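# Extract the protruding nail with two robot arms

## Task

Remove the nail that is standing up out of its surface. Contact between the robot's own body or fingers and the nail may count as failure, and whatever the robot is still gripping when the scene ends may drop.

## Robot and tools

Robot: two six-joint arms, left_arm and right_arm, each ending in a parallel two-finger gripper. The wrist drives are weak and have play. A block juts about 10 cm from the wrist 3 axis toward the gripper's +x and rotates with it.

Frame: every reported hand position, orientation and velocity uses the scene frame. Its origin sits at table-top height, halfway between the two nominal arm bases. +z points up, +x points out across the table, and left_arm is on the +y side (arm names do not match image left/right). Real bases sit slightly off nominal; a BASES line, if shown, gives their calibrated spots. Printed hand poses may be a few cm off, more when reaching far. The gripper's fingers point along its own +z and close along its y. end_effector_position is the spot between the pads when shut; fingertips extend about 19 mm past it closed, 6 mm open.

The row: every command row holds 18 numbers, always for both arms. First left_arm: six joint angles, then gripper position, force_limit, speed. Then right_arm's nine in the same layout. Joint angles are absolute targets in radians, listed in this unusual order: wrist 3, wrist 2, elbow, shoulder pan, wrist 1, shoulder lift. Result lists by joint use the same order. Stated ranges: elbow -3.142 to 3.142, every other joint -6.283 to 6.283; real ends may differ by 0.010. A target over 0.010 beyond a range end and further out than the current angle is refused; a "joint sent to its limit" line means it was clipped. Gripper numbers run -1 to 1: position +1 is open wide (85 mm), pads touch near -0.8, -1 squeezes until blocked. force_limit and speed (about 20 mm/s at -1, 85 at 0, 150 at +1) together set grip strength; a fast close from well open gives the strongest grip (roughly 200+ N per pad), slow close at force_limit -1 the softest (about 30 N). Both start at +1. To keep a gripper unchanged, resend its last three numbers; 0 is a real command.

Tools:
- execute_actions(actions, cameras): actions is a list of actions; each action is a list of up to 15 rows, one per 1/30 s step, the last row held for the remainder of the 15 steps (0.5 s). An empty list just reports state and images. cameras picks images: null or ["all"] for all, [] for none.
- move(target, speed, blend, stop_force, zero, blocking, cameras): target is one 18-number row or a list of up to 15 such rows (absolute joint goals), all within 10 s total. All joints travel in sync, so hands trace curves, with no collision avoidance. speed is the top rad/s of the joint with farthest to go, 0.01 to 2, default 0.5, one value or one per target. blend (rad) rounds corners at intermediate targets. stop_force (4 to 80 N, shared by both arms) ends an arm's path when its wrist senses that much push opposing its motion; use a slow speed with it, keep finger numbers identical across targets, and omit it when backing away from contact. zero (default true) re-zeroes before moving. blocking=false returns after 0.5 s while the move continues; not allowed with stop_force. Result adds a "move:" line: done, off_target, moving, held or fault, plus worst-joint error per arm and limits=held if steps were withheld.
- wait(seconds 0 to 10, cameras): lets time pass holding commands.
- stop(cameras): brakes a running move; fingers continue.
- zoom_image(camera, region [x0,y0,x1,y1] px, at most 504x504): closer look at the latest image of cam_high, cam_low, cam_work, cam_left_wrist or cam_right_wrist (all 672x504).
- zero_wrist_force(arm): tares that arm's wrist sensor and stop_force baseline.
- finished_scene(scene): ends scene 1 or 2 irreversibly; later calls in that reply act in the next scene.

Drive limits: joint targets advance at most 1.88 rad/s (shoulder pan, shoulder lift) or 2.83 rad/s (others), and each target stays within 0.383 or 0.575 rad of the measured angle; a target putting the hand over 150 mm (70 mm in fast-response episodes) away is scaled back. Large moves may need several actions; "Joint targets" shows what is being driven now. Motion lags commands by 0.09 to 0.20 s.

Results: Joint positions, Joint velocities ("within noise" hides hand velocities), Joint torques (total drive output including gravity, noisy, positive toward larger angles), Wrist force/torque in the gripper's own axes plus the peak since last shown, Tool commands, gripper position_measured in counts (3 open, ~78 = 60 mm, 130 = 40 mm, 180 = 20 mm, 230 closed), and object_status: 0 moving, 1 blocked while opening, 2 blocked while closing (a grip), 3 reached target or fully shut. A "joint command not followed" line means the inter-arm clearance check altered targets. Action calls also list some per-step joint positions.

Avoid: never touch the nail with fingers or arm; use a tool if one is provided. Contact torque over the joint limits (shoulder 303, elbow 138, wrist 1 34, wrist 2 34.2, wrist 3 37.5 N m) or about 150 N external force freezes that arm for 10 s; release a trapped grip before moving it afterwards. Stiff arms fault even slightly past a firm contact. Do not drop things, let go of moving parts, swing loads fast, squeeze hard on resting parts, or collide the arms. Nothing may leave the table. Sustained loads or straining heat motors: MOTOR HOT at 70 °C, brake lockout at 85 °C. Put down anything held before finishing; simulation time keeps running while you think.

Each tool is called as a command line: name --argument value for each argument, lists and objects as JSON in quotes; but a table of rows of numbers goes row by row, as --pt "numbers of a row", without its own name.

## Session

execute_actions --actions '[]'

Scene clock: 0.00 s.
left_arm: end_effector_position=(+0.6126, +0.7399, +0.1698) position_measured=3 object_status=3 end_effector_quat_wxyz=(-0.097, +0.666, +0.736, +0.070) | right_arm: end_effector_position=(+1.1375, +0.1919, +0.2019) position_measured=3 object_status=3 end_effector_quat_wxyz=(-0.135, +0.738, +0.489, +0.445)
Joint names: [wrist 3, wrist 2, elbow, shoulder pan, wrist 1, shoulder lift]
Joint positions: left_arm=[1.385 -1.342 2.036 -0.06 -2.121 -1.416] | right_arm=[2.765 1.694 -1.115 3.874 -0.113 -2.522]
Joint velocities: within noise
Joint torques (N m): no reading
Motor temperatures (°C): left_arm=[32 33 29 27 36 30] | right_arm=[35 25 29 32 37 30]
Wrist force (N): no reading
Wrist torque (N m): no reading
Wrist force, peak (N): no reading
Joint targets: left_arm=[1.385 -1.342 2.036 -0.060 -2.121 -1.416] | right_arm=[2.765 1.694 -1.115 3.874 -0.113 -2.522]
Tool commands: left_gripper/position=+1.0 left_gripper/force_limit=+1.0 left_gripper/speed=+1.0 right_gripper/position=+1.0 right_gripper/force_limit=+1.0 right_gripper/speed=+1.0

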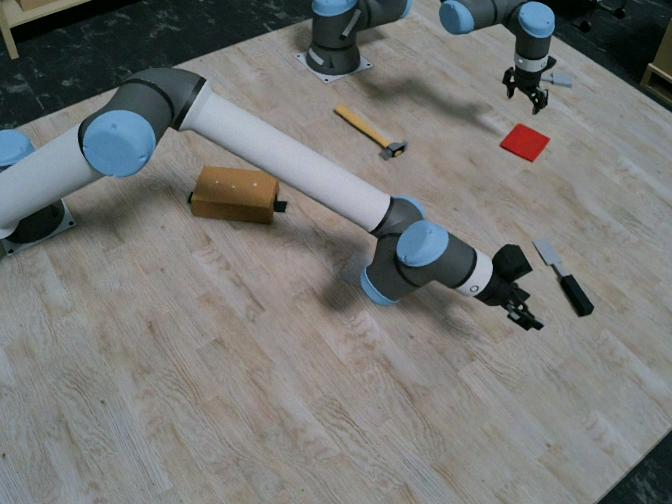

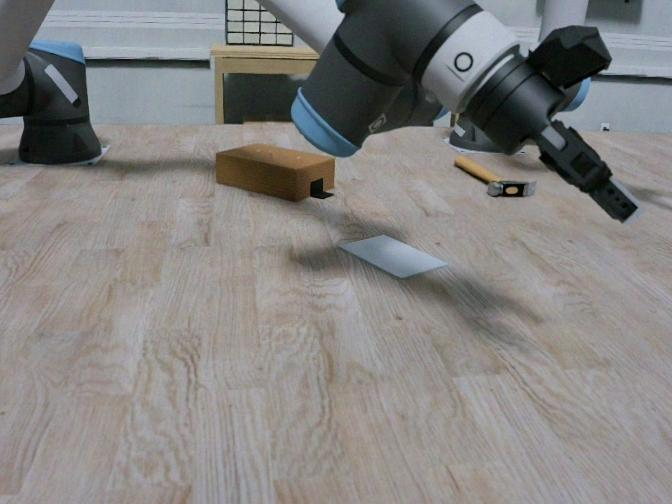

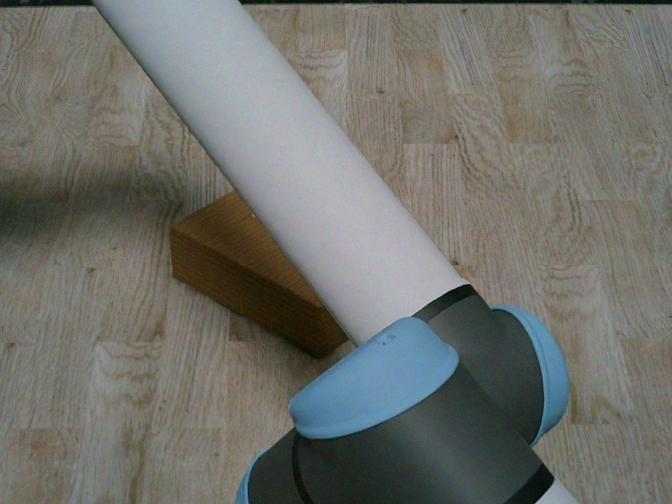

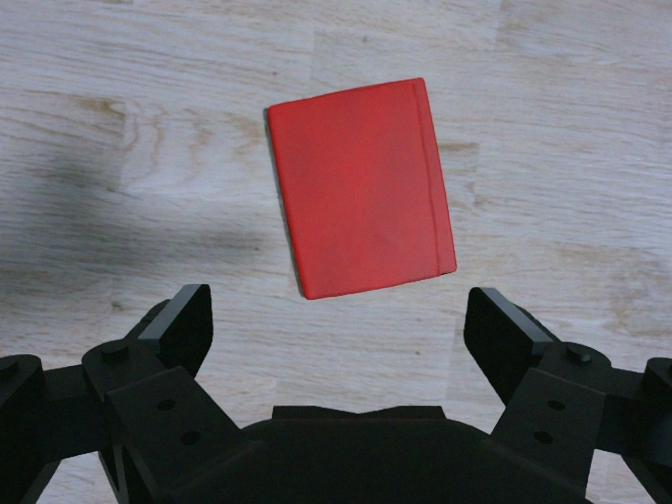

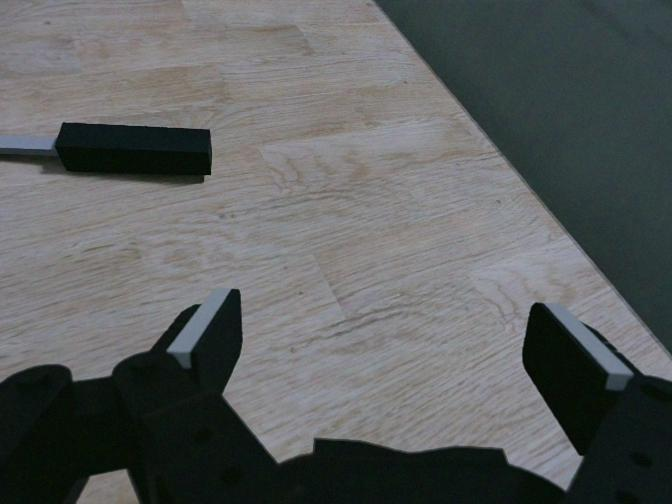

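zoom_image --camera "cam_high" --region '[170, 90, 420, 240]'

zoom_image --camera "cam_low" --region '[200, 130, 350, 220]'

zoom_image --camera "cam_low" --region '[430, 130, 560, 220]'

Scaled by 2.016 from the camera's 672x504 image, which has a finer 960x720 frame.

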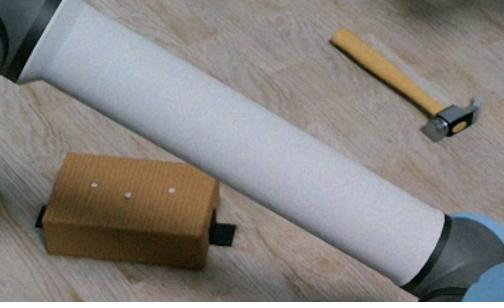

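Scaled by 3.360 from the camera's 672x504 image, which has a finer 960x720 frame.

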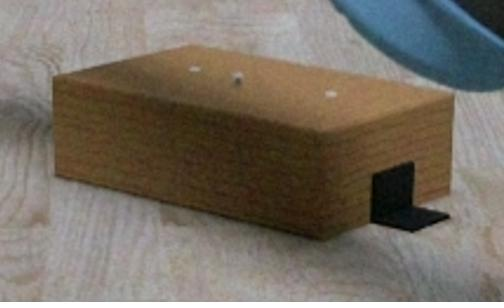

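Scaled by 3.877 from the camera's 672x504 image, which has a finer 960x720 frame.

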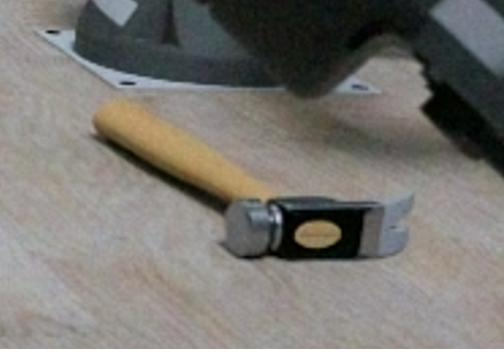

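move --target '[2.18, -1.5708, 2.213, -0.962, -1.506, -2.278, 1, 1, 1, 2.765, 1.694, -2.0, 2.3, 0.15, -1.9, 1, 1, 1]' --speed 0.8

Scene clock: 9.47 s.
left_arm: end_effector_position=(+0.2439, +0.4076, +0.3997) position_measured=3 object_status=3 end_effector_quat_wxyz=(+0.000, +1.000, -0.009, +0.000) | right_arm: end_effector_position=(+0.5783, -1.3471, +0.3047) position_measured=3 object_status=3 end_effector_quat_wxyz=(+0.220, +0.867, -0.177, +0.410)
Joint positions: left_arm=[2.18 -1.571 2.213 -0.962 -1.506 -2.278] | right_arm=[2.765 1.694 -2 2.3 0.15 -1.9]
Joint torques (N m): left_arm=[1.95 -2.49 -41.06 -6.59 0.03 -9.06] | right_arm=[2.79 0.85 28.86 -17.1 10.5 86.67]
Wrist force (N): left_arm=[-0.4 0.9 -0.4] | right_arm=[-0.4 -0.4 0.1]
Wrist torque (N m): left_arm=[0.02 0.05 -0.01] | right_arm=[-0.21 0.03 -0.04]
Wrist force, peak (N): left_arm=[2.1 1.1 2.2] | right_arm=[4.6 -9.3 3.3]
move: done

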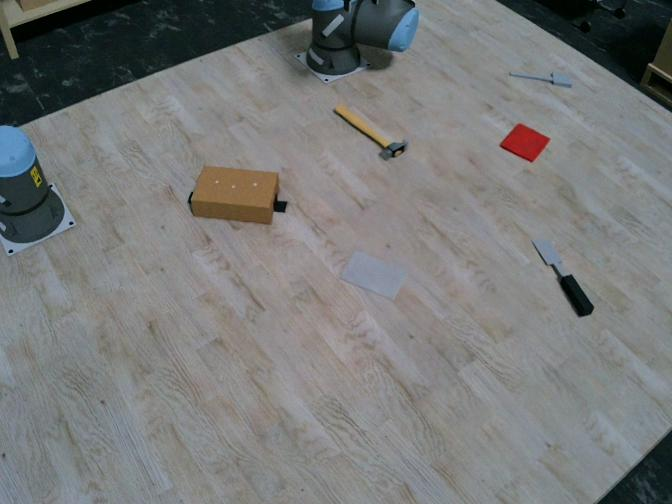

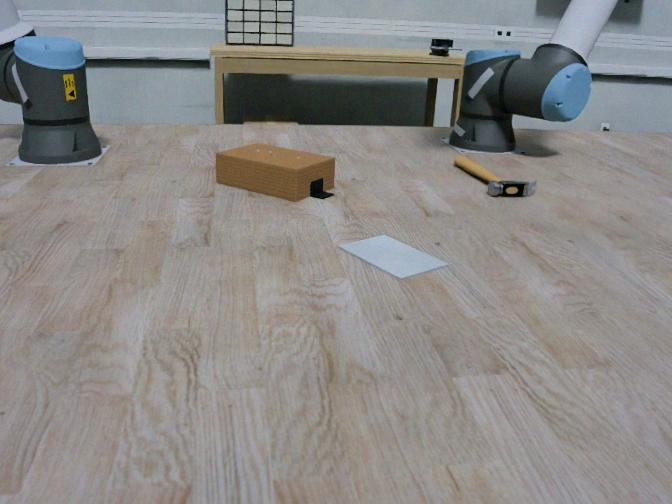

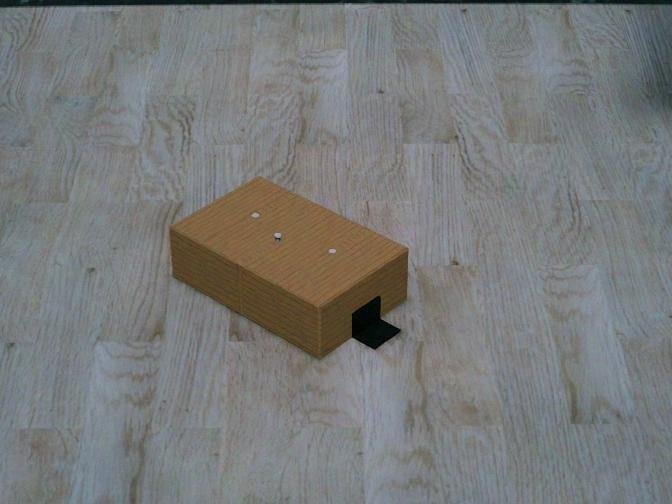

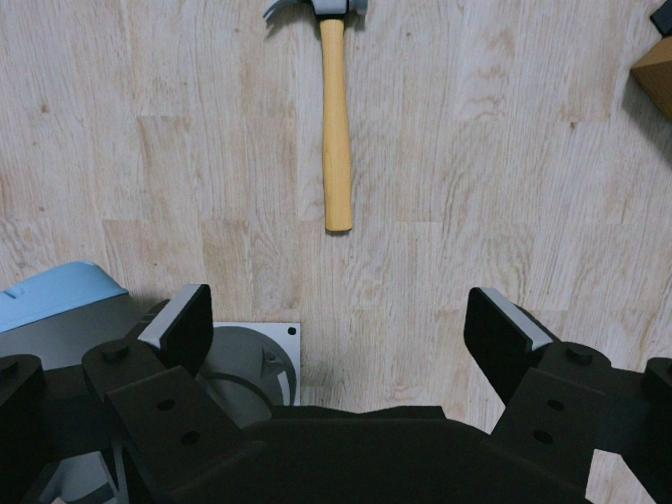

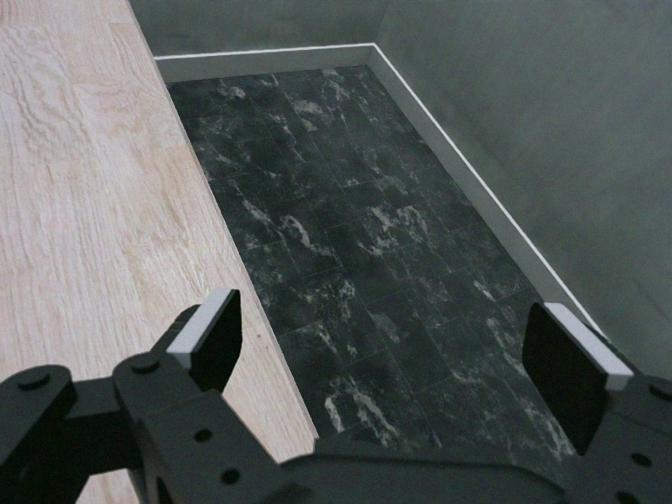

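move --target '[2.4686, -1.5708, 2.070, -0.673, -1.6844, -1.9564, 1, 1, 1, 2.765, 1.694, -2.0, 2.3, 0.15, -1.9, 1, 1, 1]' --cameras '["cam_high", "cam_left_wrist"]'

zoom_image --camera "cam_left_wrist" --region '[220, 60, 460, 240]'

Scene clock: 11.30 s.
left_arm: end_effector_position=(+0.3998, +0.3962, +0.3997) position_measured=3 object_status=3 end_effector_quat_wxyz=(+0.000, +1.000, -0.009, +0.000) | right_arm: end_effector_position=(+0.5782, -1.3471, +0.3047) position_measured=3 object_status=3 end_effector_quat_wxyz=(+0.220, +0.867, -0.177, +0.410)
Joint positions: left_arm=[2.469 -1.571 2.07 -0.673 -1.684 -1.957] | right_arm=[2.765 1.694 -2 2.3 0.15 -1.9]
Joint torques (N m): left_arm=[2.59 0.69 -57.06 16.95 -9.32 -2.45] | right_arm=[2.94 4.39 34.45 -15.48 8.64 85.71]
Wrist force (N): left_arm=[-0.2 0.8 -0.3] | right_arm=[0.1 -0.4 0.2]
Wrist torque (N m): left_arm=[0.01 0.09 -0.01] | right_arm=[-0.20 -0.04 -0.05]
Wrist force, peak (N): left_arm=[-2.6 0.4 -0.2] | right_arm=[-0.4 -0.8 0.4]
move: done
Images, in order: cam_high, cam_left_wrist.

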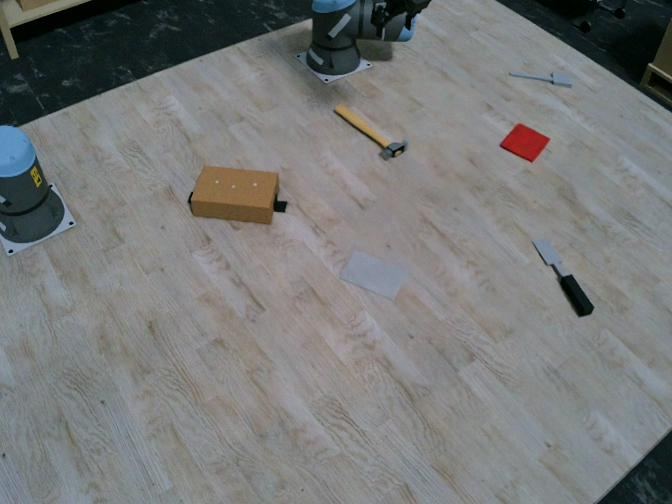

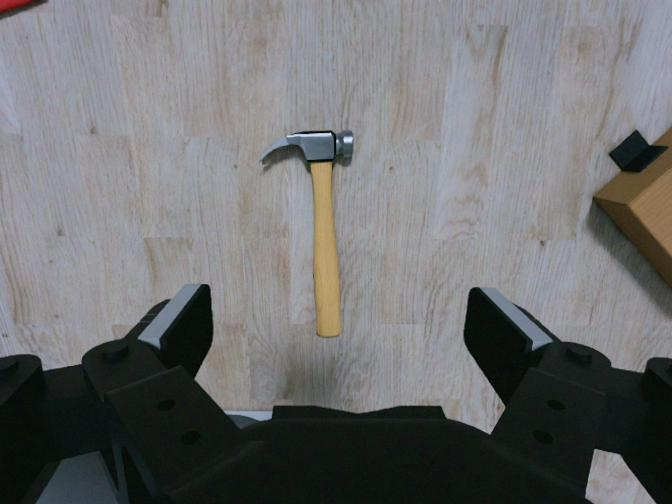

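Scaled by 2.100 from the camera's 672x504 image, which has a finer 960x720 frame.

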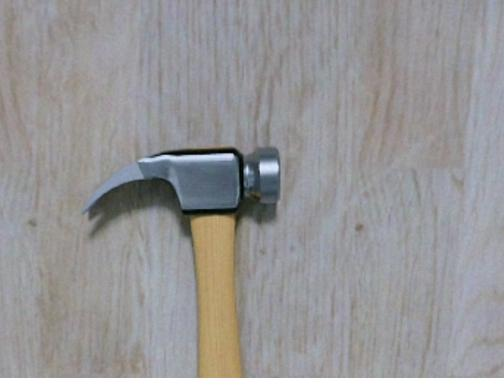

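move --target '[2.019, -1.5708, 1.628, -1.1225, -1.7552, -1.4436, 1, 1, 1, 2.765, 1.694, -2.0, 2.3, 0.15, -1.9, 1, 1, 1]' --cameras '["cam_high", "cam_left_wrist", "cam_work"]'

zoom_image --camera "cam_left_wrist" --region '[180, 80, 500, 320]'

Scene clock: 16.20 s.
left_arm: end_effector_position=(+0.4119, -0.0641, +0.3998) position_measured=3 object_status=3 end_effector_quat_wxyz=(+0.000, +1.000, -0.009, +0.000) | right_arm: end_effector_position=(+0.5782, -1.3471, +0.3047) position_measured=3 object_status=3 end_effector_quat_wxyz=(+0.220, +0.867, -0.177, +0.410)
Joint positions: left_arm=[2.019 -1.571 1.628 -1.122 -1.755 -1.444] | right_arm=[2.765 1.694 -2 2.3 0.15 -1.9]
Joint torques (N m): left_arm=[-1.35 0.39 -58.13 -9.96 -8.9 -39.9] | right_arm=[2.88 3.23 40.65 -14.81 4.32 83.19]
Wrist force (N): left_arm=[0.0 0.1 -0.5] | right_arm=[-0.3 0.1 0.6]
Wrist torque (N m): left_arm=[-0.08 0.00 0.02] | right_arm=[-0.13 0.02 -0.05]
Wrist force, peak (N): left_arm=[-1.2 5.4 0.2] | right_arm=[-0.6 -0.6 0.3]
move: done
Images, in order: cam_high, cam_work, cam_left_wrist.

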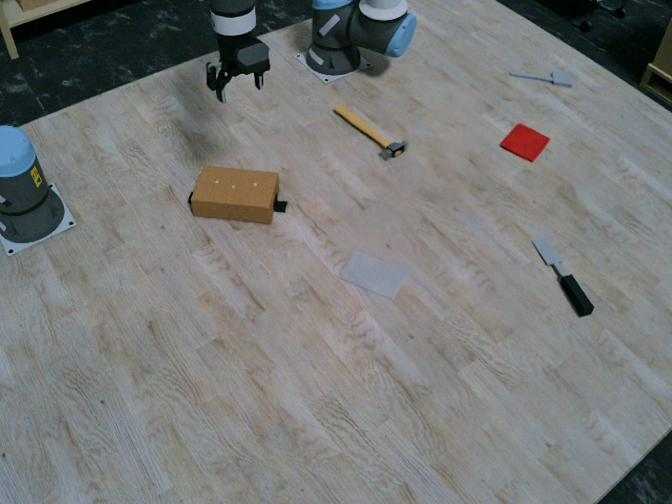

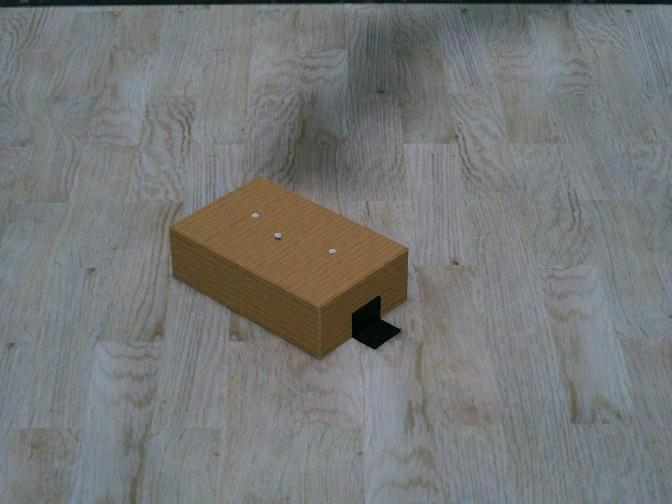

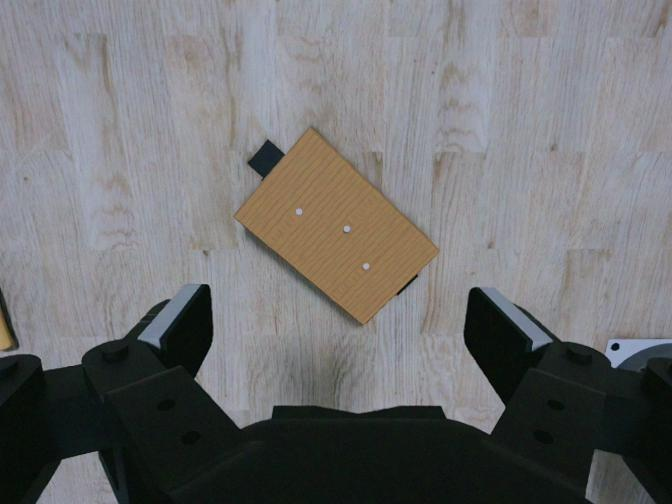

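Scaled by 1.575 from the camera's 672x504 image, which has a finer 960x720 frame.

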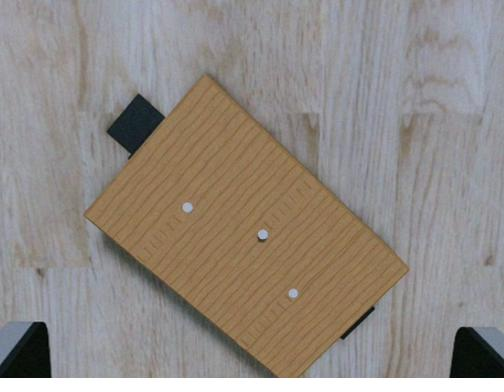

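zoom_image --camera "cam_work" --region '[230, 190, 350, 280]'

zoom_image --camera "cam_left_wrist" --region '[290, 185, 410, 275]'

Scaled by 4.200 from the camera's 672x504 image, which has a finer 960x720 frame.

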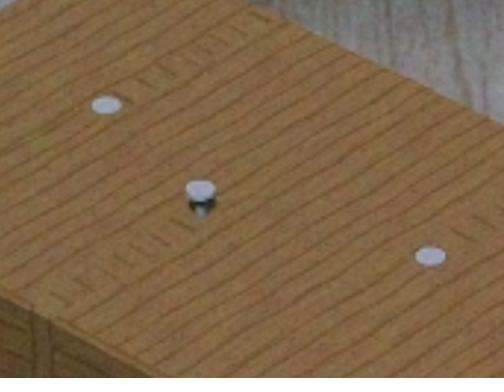

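Scaled by 4.200 from the camera's 672x504 image, which has a finer 960x720 frame.

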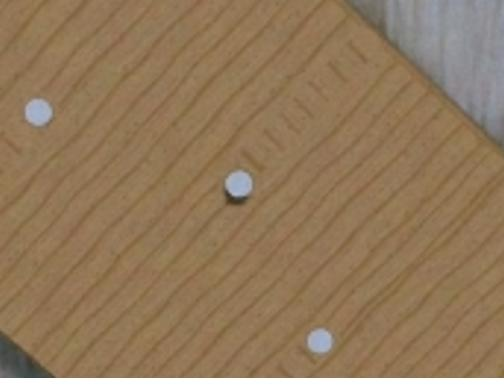

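move --target '[2.2924, -1.5708, 2.4904, -0.8142, -1.9969, -2.0643, 1, 1, 1, 2.765, 1.694, -2.0, 2.3, 0.15, -1.9, 1, 1, 1]' --cameras '["cam_high", "cam_left_wrist", "cam_low"]'

zoom_image --camera "cam_left_wrist" --region '[190, 0, 460, 300]'

Scene clock: 26.03 s.
left_arm: end_effector_position=(+0.3009, +0.4117, +0.2002) position_measured=3 object_status=3 end_effector_quat_wxyz=(+0.000, +1.000, +0.009, +0.000) | right_arm: end_effector_position=(+0.5782, -1.3471, +0.3047) position_measured=3 object_status=3 end_effector_quat_wxyz=(+0.220, +0.867, -0.177, +0.410)
Joint positions: left_arm=[2.292 -1.571 2.49 -0.814 -1.997 -2.064] | right_arm=[2.765 1.694 -2 2.3 0.15 -1.9]
Joint torques (N m): left_arm=[1.85 0.49 -38.25 13.4 -8.84 -19.25] | right_arm=[2.97 2.19 39.12 -10.35 0.49 82.47]
Wrist force (N): left_arm=[0.0 0.5 0.0] | right_arm=[-0.4 -0.3 0.4]
Wrist torque (N m): left_arm=[-0.03 -0.04 0.03] | right_arm=[-0.18 0.04 -0.05]
Wrist force, peak (N): left_arm=[-0.4 3.6 -1.5] | right_arm=[-0.1 -0.9 0.5]
move: done
Images, in order: cam_high, cam_low, cam_left_wrist.

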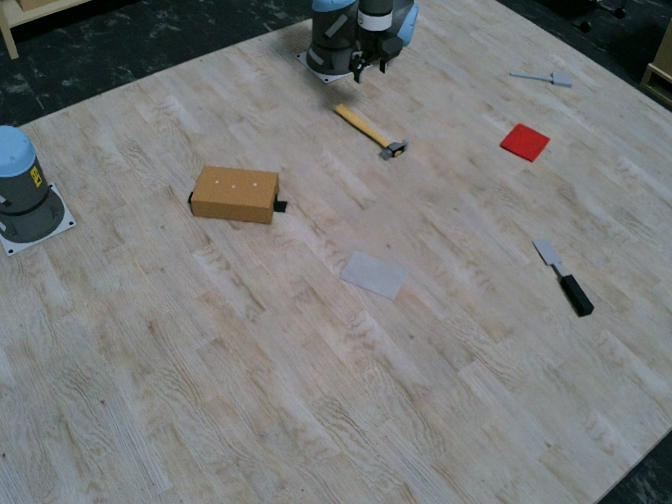

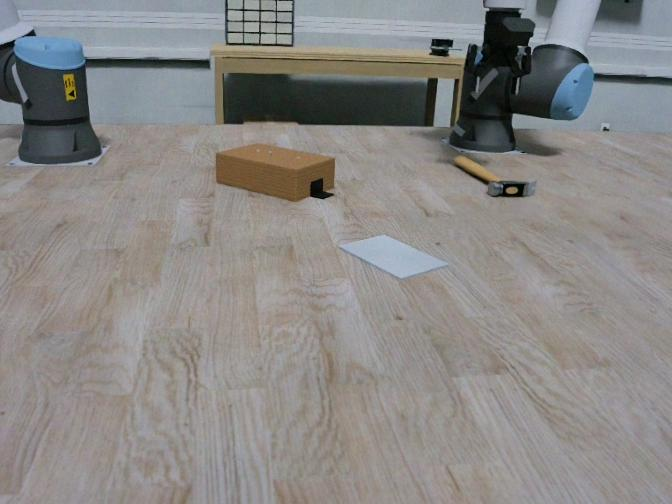

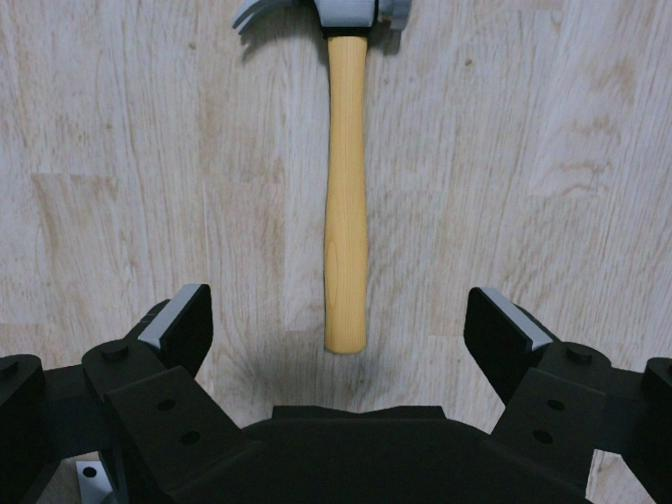

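Scaled by 1.680 from the camera's 672x504 image, which has a finer 960x720 frame.

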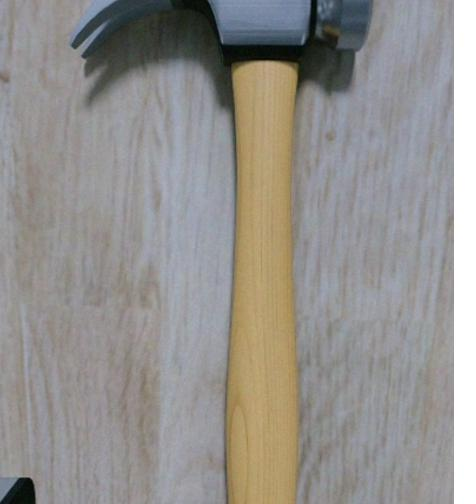

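move --pt "2.2875 -1.5708 2.6119 -0.8191 -2.2944 -1.8883 1 1 1 2.765 1.694 -2.0 2.3 0.15 -1.9 1 1 1" --pt "2.2875 -1.5708 2.6558 -0.8191 -2.4383 -1.7883 1 1 1 2.765 1.694 -2.0 2.3 0.15 -1.9 1 1 1" --blend 0.05 --speed 0.3 --cameras '["cam_low", "cam_left_wrist"]'

Scene clock: 28.93 s.
left_arm: end_effector_position=(+0.3050, +0.4046, +0.0592) position_measured=3 object_status=3 end_effector_quat_wxyz=(+0.000, +1.000, +0.009, +0.000) | right_arm: end_effector_position=(+0.5782, -1.3471, +0.3047) position_measured=3 object_status=3 end_effector_quat_wxyz=(+0.220, +0.867, -0.177, +0.410)
Joint positions: left_arm=[2.287 -1.571 2.656 -0.819 -2.438 -1.788] | right_arm=[2.765 1.694 -2 2.3 0.15 -1.9]
Joint torques (N m): left_arm=[-0.84 0.22 -26.45 -6.89 -9.13 -0.66] | right_arm=[2.8 1.48 38.1 -6.89 0.99 82.56]
Wrist force (N): left_arm=[0.7 0.1 -0.2] | right_arm=[0.1 -0.4 0.1]
Wrist torque (N m): left_arm=[-0.10 -0.14 0.09] | right_arm=[-0.20 -0.05 -0.04]
Wrist force, peak (N): left_arm=[0.3 0.2 -1.3] | right_arm=[-0.8 -0.2 0.7]
move: done
Images, in order: cam_low, cam_left_wrist.

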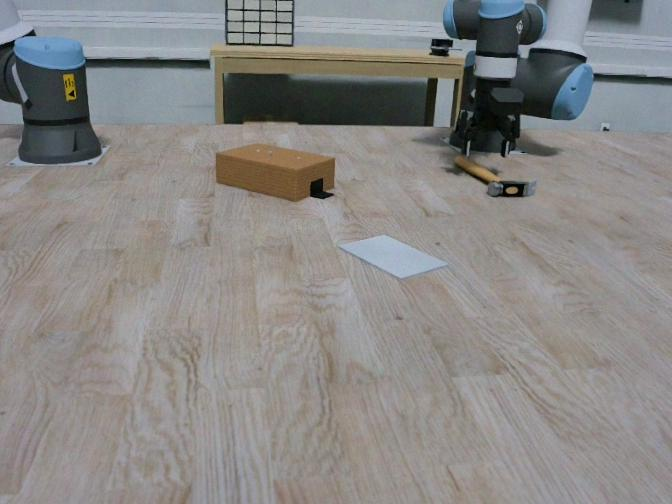

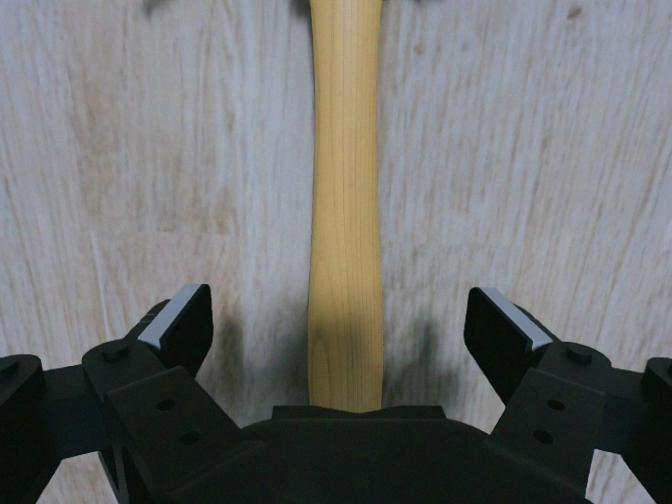

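move --target '[2.2820, -1.5708, 2.6872, -0.8246, -2.5777, -1.6803, 1, 1, 1, 2.765, 1.694, -2.0, 2.3, 0.15, -1.9, 1, 1, 1]' --speed 0.15 --cameras '["cam_left_wrist"]'

move --target '[2.2820, -1.5708, 2.7062, -0.8246, -2.6797, -1.5973, 1, 1, 1, 2.765, 1.694, -2.0, 2.3, 0.15, -1.9, 1, 1, 1]' --speed 0.04 --stop_force 8 --cameras '["cam_left_wrist"]'

Scene clock: 31.03 s.
left_arm: end_effector_position=(+0.3050, +0.4017, +0.0228) position_measured=3 object_status=3 end_effector_quat_wxyz=(+0.000, +1.000, +0.009, +0.000) | right_arm: end_effector_position=(+0.5782, -1.3471, +0.3047) position_measured=3 object_status=3 end_effector_quat_wxyz=(+0.220, +0.867, -0.177, +0.410)
Joint positions: left_arm=[2.282 -1.571 2.687 -0.825 -2.578 -1.68] | right_arm=[2.765 1.694 -2 2.3 0.15 -1.9]
Joint torques (N m): left_arm=[-0.81 0.11 -20.85 -11.55 -9.37 -3.91] | right_arm=[2.85 1.13 37.25 -6.14 1.12 82.29]
Wrist force (N): left_arm=[-0.2 0.1 -0.3] | right_arm=[-0.1 -0.3 0.2]
Wrist torque (N m): left_arm=[-0.11 0.02 0.03] | right_arm=[-0.19 -0.01 -0.04]
Wrist force, peak (N): left_arm=[0.6 0.2 -0.7] | right_arm=[0.0 -0.5 0.7]
move: done
Images, in order: cam_left_wrist.

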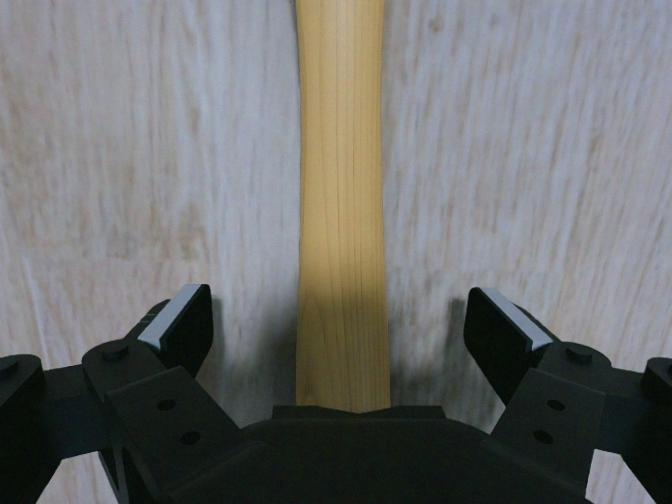

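Scene clock: 33.73 s.
left_arm: end_effector_position=(+0.3051, +0.4015, +0.0079) position_measured=3 object_status=3 end_effector_quat_wxyz=(+0.000, +1.000, +0.009, +0.000) | right_arm: end_effector_position=(+0.5782, -1.3471, +0.3047) position_measured=3 object_status=3 end_effector_quat_wxyz=(+0.220, +0.867, -0.177, +0.410)
Joint positions: left_arm=[2.282 -1.571 2.698 -0.825 -2.637 -1.632] | right_arm=[2.765 1.694 -2 2.3 0.15 -1.9]
Joint torques (N m): left_arm=[-1.5 0.2 -32.86 -10.63 -1.43 -34.3] | right_arm=[2.85 0.56 37.24 -5.32 1.09 82.49]
Wrist force (N): left_arm=[-0.2 0.3 -0.2] | right_arm=[0.1 -0.2 0.4]
Wrist torque (N m): left_arm=[-0.08 0.03 -0.02] | right_arm=[-0.16 -0.04 -0.05]
Wrist force, peak (N): left_arm=[-28.7 -48.2 -105.5] | right_arm=[-0.1 -0.4 0.7]
move: contact (left_arm); left_arm: the wrist 1 is farthest, 0.042 rad from its target
Images, in order: cam_left_wrist.

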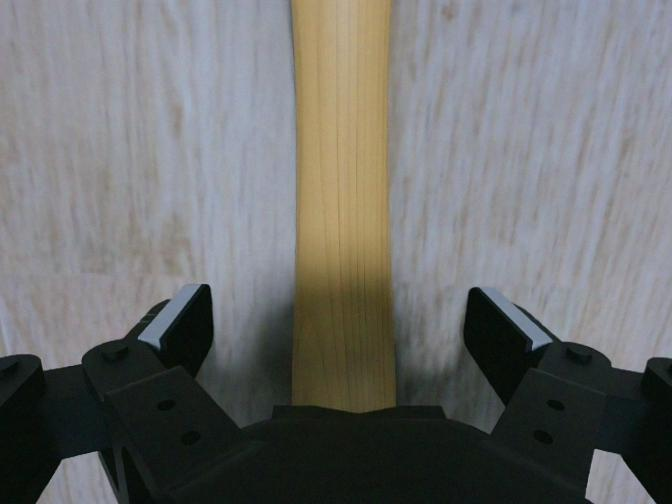

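move --target '[2.2820, -1.5708, 2.6883, -0.8246, -2.5838, -1.6753, 1, 1, 1, 2.765, 1.694, -2.0, 2.3, 0.15, -1.9, 1, 1, 1]' --speed 0.05 --cameras '[]'

zero_wrist_force --arm "left_arm"

move --target '[2.2820, -1.5708, 2.6883, -0.8246, -2.5838, -1.6753, -1, 0.3, -1, 2.765, 1.694, -2.0, 2.3, 0.15, -1.9, 1, 1, 1]' --cameras '["cam_left_wrist", "cam_low"]'

Scene clock: 36.13 s.
left_arm: end_effector_position=(+0.3050, +0.4017, +0.0212) position_measured=3 object_status=3 end_effector_quat_wxyz=(+0.000, +1.000, +0.009, +0.000) | right_arm: end_effector_position=(+0.5782, -1.3471, +0.3047) position_measured=3 object_status=3 end_effector_quat_wxyz=(+0.220, +0.867, -0.177, +0.410)
Joint positions: left_arm=[2.282 -1.571 2.688 -0.825 -2.584 -1.675] | right_arm=[2.765 1.694 -2 2.3 0.15 -1.9]
Joint torques (N m): left_arm=[-1.54 0.49 -34.91 -10.09 -0.83 -33.69] | right_arm=[2.78 0.1 36.44 -4.31 1.07 81.84]
Wrist force (N): left_arm=[-0.1 0.1 -0.7] | right_arm=[0.1 -0.1 0.3]
Wrist torque (N m): left_arm=[-0.12 0.02 0.02] | right_arm=[-0.14 -0.04 -0.05]
Wrist force, peak (N): left_arm=[-0.2 0.2 -0.7] | right_arm=[-0.3 -0.7 0.3]
move: done

Wrist force sensor zeroed.

Scene clock: 39.53 s.
left_arm: end_effector_position=(+0.3050, +0.4017, +0.0212) position_measured=157 object_status=0 end_effector_quat_wxyz=(+0.000, +1.000, +0.009, +0.000) | right_arm: end_effector_position=(+0.5782, -1.3471, +0.3047) position_measured=3 object_status=3 end_effector_quat_wxyz=(+0.220, +0.867, -0.177, +0.410)
Joint positions: left_arm=[2.282 -1.571 2.688 -0.825 -2.584 -1.675] | right_arm=[2.765 1.694 -2 2.3 0.15 -1.9]
Joint torques (N m): left_arm=[-0.94 0.28 -26.07 -8.13 -3.04 -22.73] | right_arm=[2.8 -0.57 35.1 0.98 1.36 81.56]
Wrist force (N, zeroed by zero_wrist_force on left_arm): left_arm=[-6.6 -14.6 -31.1] | right_arm=[-0.3 -0.3 0.2]
Wrist torque (N m, zeroed by zero_wrist_force on left_arm): left_arm=[0.19 -0.15 -0.22] | right_arm=[-0.18 0.03 -0.04]
Wrist force, peak (N, zeroed by zero_wrist_force on left_arm): left_arm=[-7.0 -15.0 -32.2] | right_arm=[-0.2 -0.3 0.9]
move: done
Images, in order: cam_low, cam_left_wrist.

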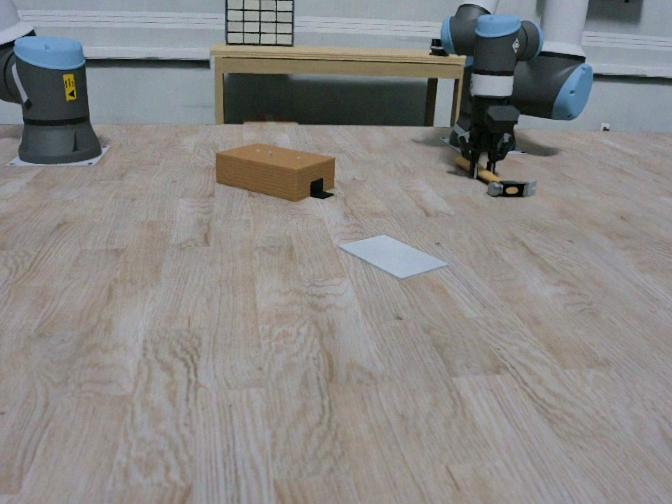

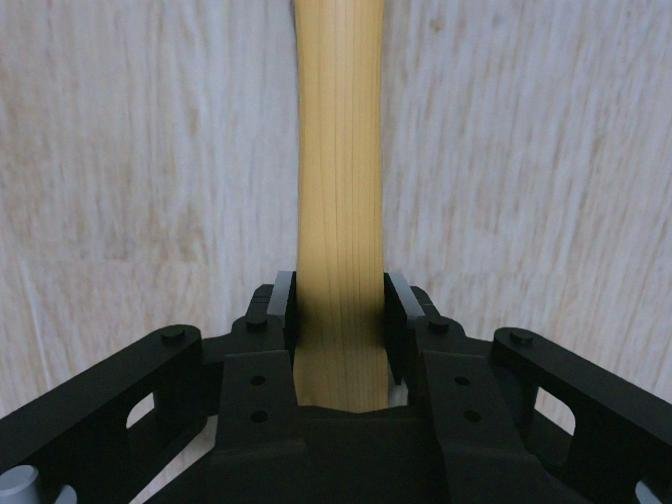

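move --target '[2.2820, -1.5708, 2.6868, -0.8246, -2.5757, -1.6820, -1, 0.3, -1, 2.765, 1.694, -2.0, 2.3, 0.15, -1.9, 1, 1, 1]' --speed 0.03 --cameras '[]'

Scene clock: 40.73 s.
left_arm: end_effector_position=(+0.3050, +0.4017, +0.0232) position_measured=157 object_status=2 end_effector_quat_wxyz=(+0.000, +1.000, +0.009, +0.000) | right_arm: end_effector_position=(+0.5782, -1.3471, +0.3047) position_measured=3 object_status=3 end_effector_quat_wxyz=(+0.220, +0.867, -0.177, +0.410)
Joint positions: left_arm=[2.282 -1.571 2.687 -0.825 -2.576 -1.682] | right_arm=[2.765 1.694 -2 2.3 0.15 -1.9]
Joint torques (N m): left_arm=[-1.01 0.17 -36.75 -5.71 -0.99 -35.11] | right_arm=[2.69 -0.84 35.05 -0.87 1.42 80.85]
Wrist force (N, zeroed by zero_wrist_force on left_arm): left_arm=[1.1 -0.5 2.1] | right_arm=[0.2 0.0 0.3]
Wrist torque (N m, zeroed by zero_wrist_force on left_arm): left_arm=[-0.10 -0.06 -0.12] | right_arm=[-0.14 -0.06 -0.04]
Wrist force, peak (N, zeroed by zero_wrist_force on left_arm): left_arm=[-7.0 -14.5 -31.2] | right_arm=[0.0 -0.5 0.6]
move: done

move --target '[2.2820, -1.5708, 2.5861, -0.8246, -2.2317, -1.9252, -1, 0.3, -1, 2.765, 1.694, -2.0, 2.3, 0.15, -1.9, 1, 1, 1]' --speed 0.12 --cameras '["cam_low", "cam_left_wrist"]'

zoom_image --camera "cam_low" --region '[420, 60, 570, 200]'

Scene clock: 44.43 s.
left_arm: end_effector_position=(+0.3050, +0.4017, +0.1205) position_measured=157 object_status=2 end_effector_quat_wxyz=(+0.000, +1.000, +0.009, +0.000) | right_arm: end_effector_position=(+0.5782, -1.3471, +0.3047) position_measured=3 object_status=3 end_effector_quat_wxyz=(+0.220, +0.867, -0.177, +0.410)
Joint positions: left_arm=[2.282 -1.571 2.586 -0.825 -2.232 -1.925] | right_arm=[2.765 1.694 -2 2.3 0.15 -1.9]
Joint torques (N m): left_arm=[-1.16 0.14 -49.45 -6.88 -0.37 -24.64] | right_arm=[2.89 -1.55 33.92 1.62 1.54 79.18]
Wrist force (N, zeroed by zero_wrist_force on left_arm): left_arm=[0.8 0.3 3.7] | right_arm=[0.1 -0.7 0.2]
Wrist torque (N m, zeroed by zero_wrist_force on left_arm): left_arm=[0.06 -0.06 -0.02] | right_arm=[-0.25 -0.05 -0.05]
Wrist force, peak (N, zeroed by zero_wrist_force on left_arm): left_arm=[1.4 0.4 3.8] | right_arm=[-0.3 -0.7 0.6]
move: done
Images, in order: cam_low, cam_left_wrist.

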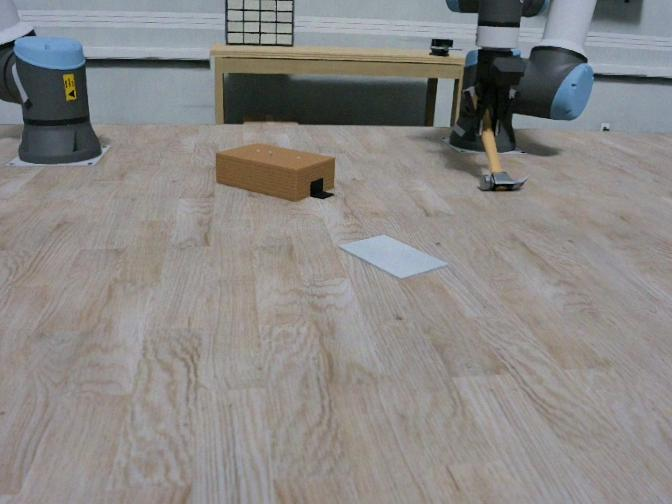

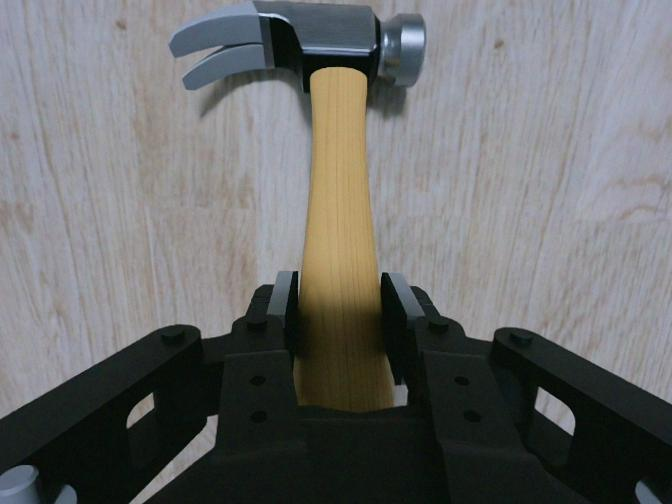

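Scaled by 3.360 from the camera's 672x504 image, which has a finer 960x720 frame.

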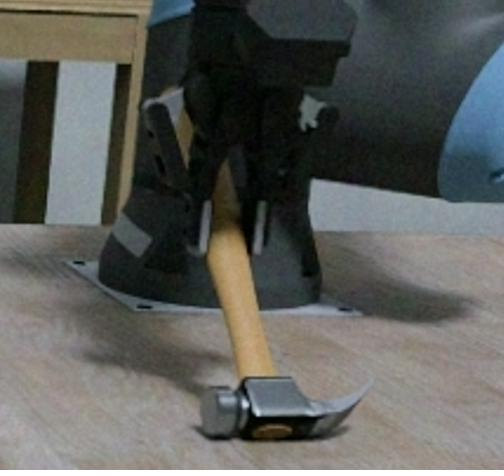

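wait --seconds 1 --cameras '["cam_left_wrist", "cam_work"]'

Scene clock: 48.37 s.
left_arm: end_effector_position=(+0.3050, +0.4017, +0.1206) position_measured=157 object_status=2 end_effector_quat_wxyz=(+0.000, +1.000, +0.009, +0.000) | right_arm: end_effector_position=(+0.5782, -1.3471, +0.3047) position_measured=3 object_status=3 end_effector_quat_wxyz=(+0.220, +0.867, -0.177, +0.410)
Joint positions: left_arm=[2.282 -1.571 2.586 -0.825 -2.232 -1.925] | right_arm=[2.765 1.694 -2 2.3 0.15 -1.9]
Joint torques (N m): left_arm=[-0.78 -0.21 -38.36 -4.93 -2.33 -26.83] | right_arm=[2.56 -2.21 33.06 4.24 1.66 78.28]
Wrist force (N, zeroed by zero_wrist_force on left_arm): left_arm=[0.5 0.3 3.5] | right_arm=[-0.2 -0.2 -0.1]
Wrist torque (N m, zeroed by zero_wrist_force on left_arm): left_arm=[0.01 -0.03 -0.02] | right_arm=[-0.18 0.00 -0.05]
Wrist force, peak (N, zeroed by zero_wrist_force on left_arm): left_arm=[1.0 0.3 4.0] | right_arm=[-0.3 -0.5 0.8]
Tool commands: left_gripper/position=-1.0 left_gripper/force_limit=+0.3 left_gripper/speed=-1.0 right_gripper/position=+1.0 right_gripper/force_limit=+1.0 right_gripper/speed=+1.0
wait: 1.00 s; at rest from the start
Images, in order: cam_work, cam_left_wrist.

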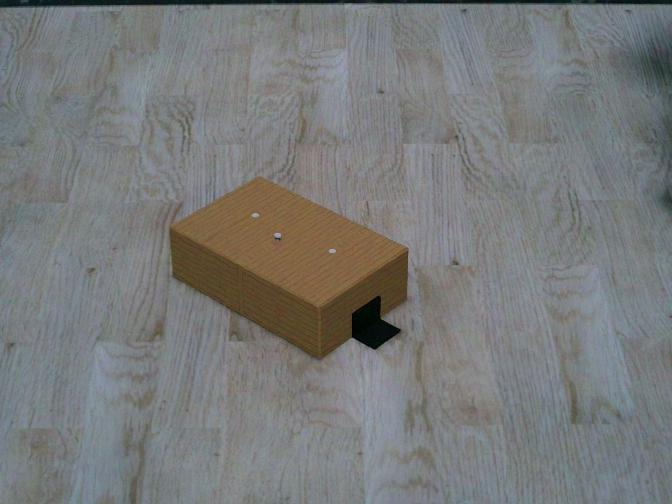

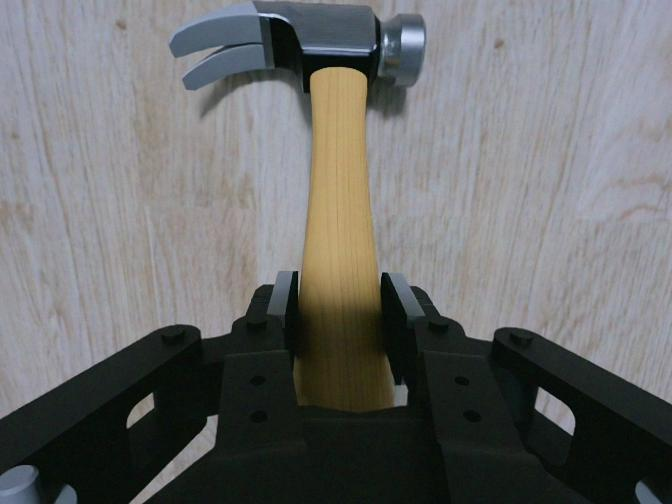

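move --target '[2.690, -1.9221, 2.2114, -0.5278, -1.6550, -1.5100, -1, 0.3, -1, 2.765, 1.694, -2.0, 2.3, 0.15, -1.9, 1, 1, 1]' --speed 0.12 --cameras '["cam_low", "cam_left_wrist"]'

zoom_image --camera "cam_low" --region '[420, 60, 570, 200]'

Scene clock: 58.87 s.
left_arm: end_effector_position=(+0.3328, +0.4020, +0.1367) position_measured=157 object_status=2 end_effector_quat_wxyz=(+0.003, +0.940, +0.009, -0.342) | right_arm: end_effector_position=(+0.5782, -1.3471, +0.3047) position_measured=3 object_status=3 end_effector_quat_wxyz=(+0.220, +0.867, -0.177, +0.410)
Joint positions: left_arm=[2.69 -1.922 2.211 -0.528 -1.655 -1.51] | right_arm=[2.765 1.694 -2 2.3 0.15 -1.9]
Joint torques (N m): left_arm=[1.75 -4.57 -43.87 10.71 1.33 -23.48] | right_arm=[2.66 -2.11 30.47 9.89 2.11 77.03]
Wrist force (N, zeroed by zero_wrist_force on left_arm): left_arm=[1.1 -1.2 0.5] | right_arm=[-0.1 -0.3 0.1]
Wrist torque (N m, zeroed by zero_wrist_force on left_arm): left_arm=[0.09 0.04 -0.11] | right_arm=[-0.19 -0.02 -0.04]
Wrist force, peak (N, zeroed by zero_wrist_force on left_arm): left_arm=[0.5 0.2 3.8] | right_arm=[-0.6 -0.7 0.2]
move: done
Images, in order: cam_low, cam_left_wrist.

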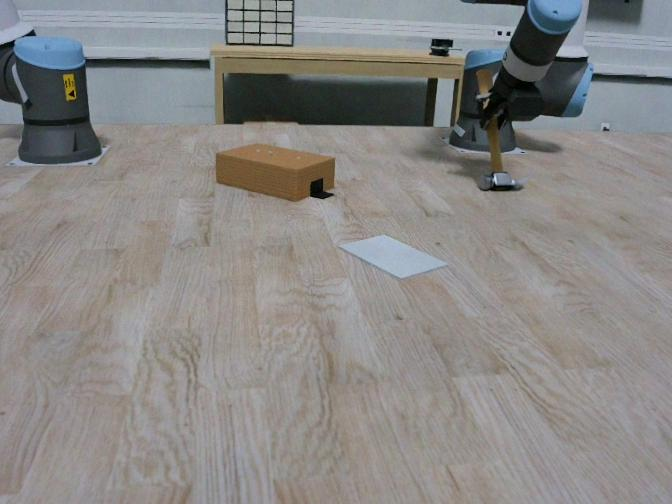

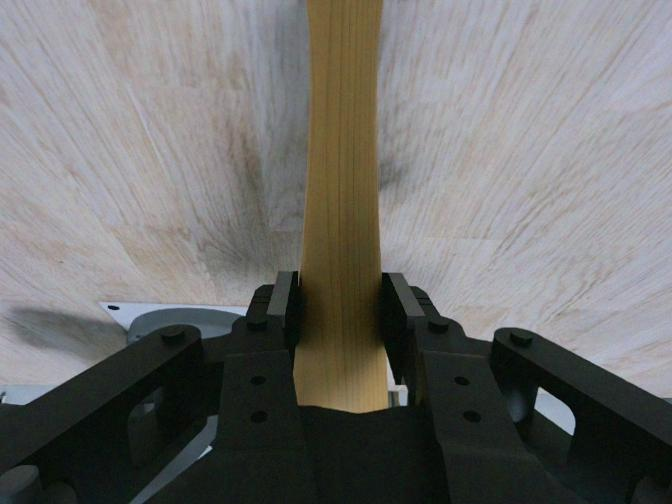

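Scaled by 3.360 from the camera's 672x504 image, which has a finer 960x720 frame.

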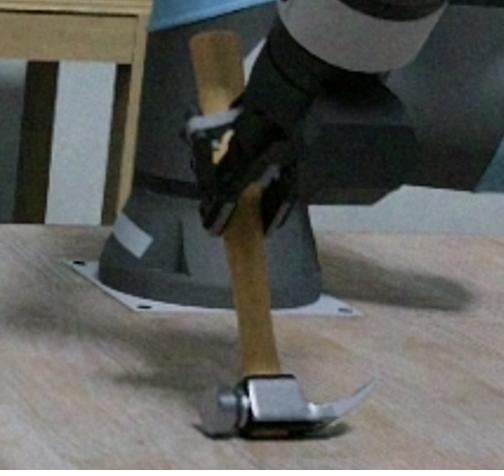

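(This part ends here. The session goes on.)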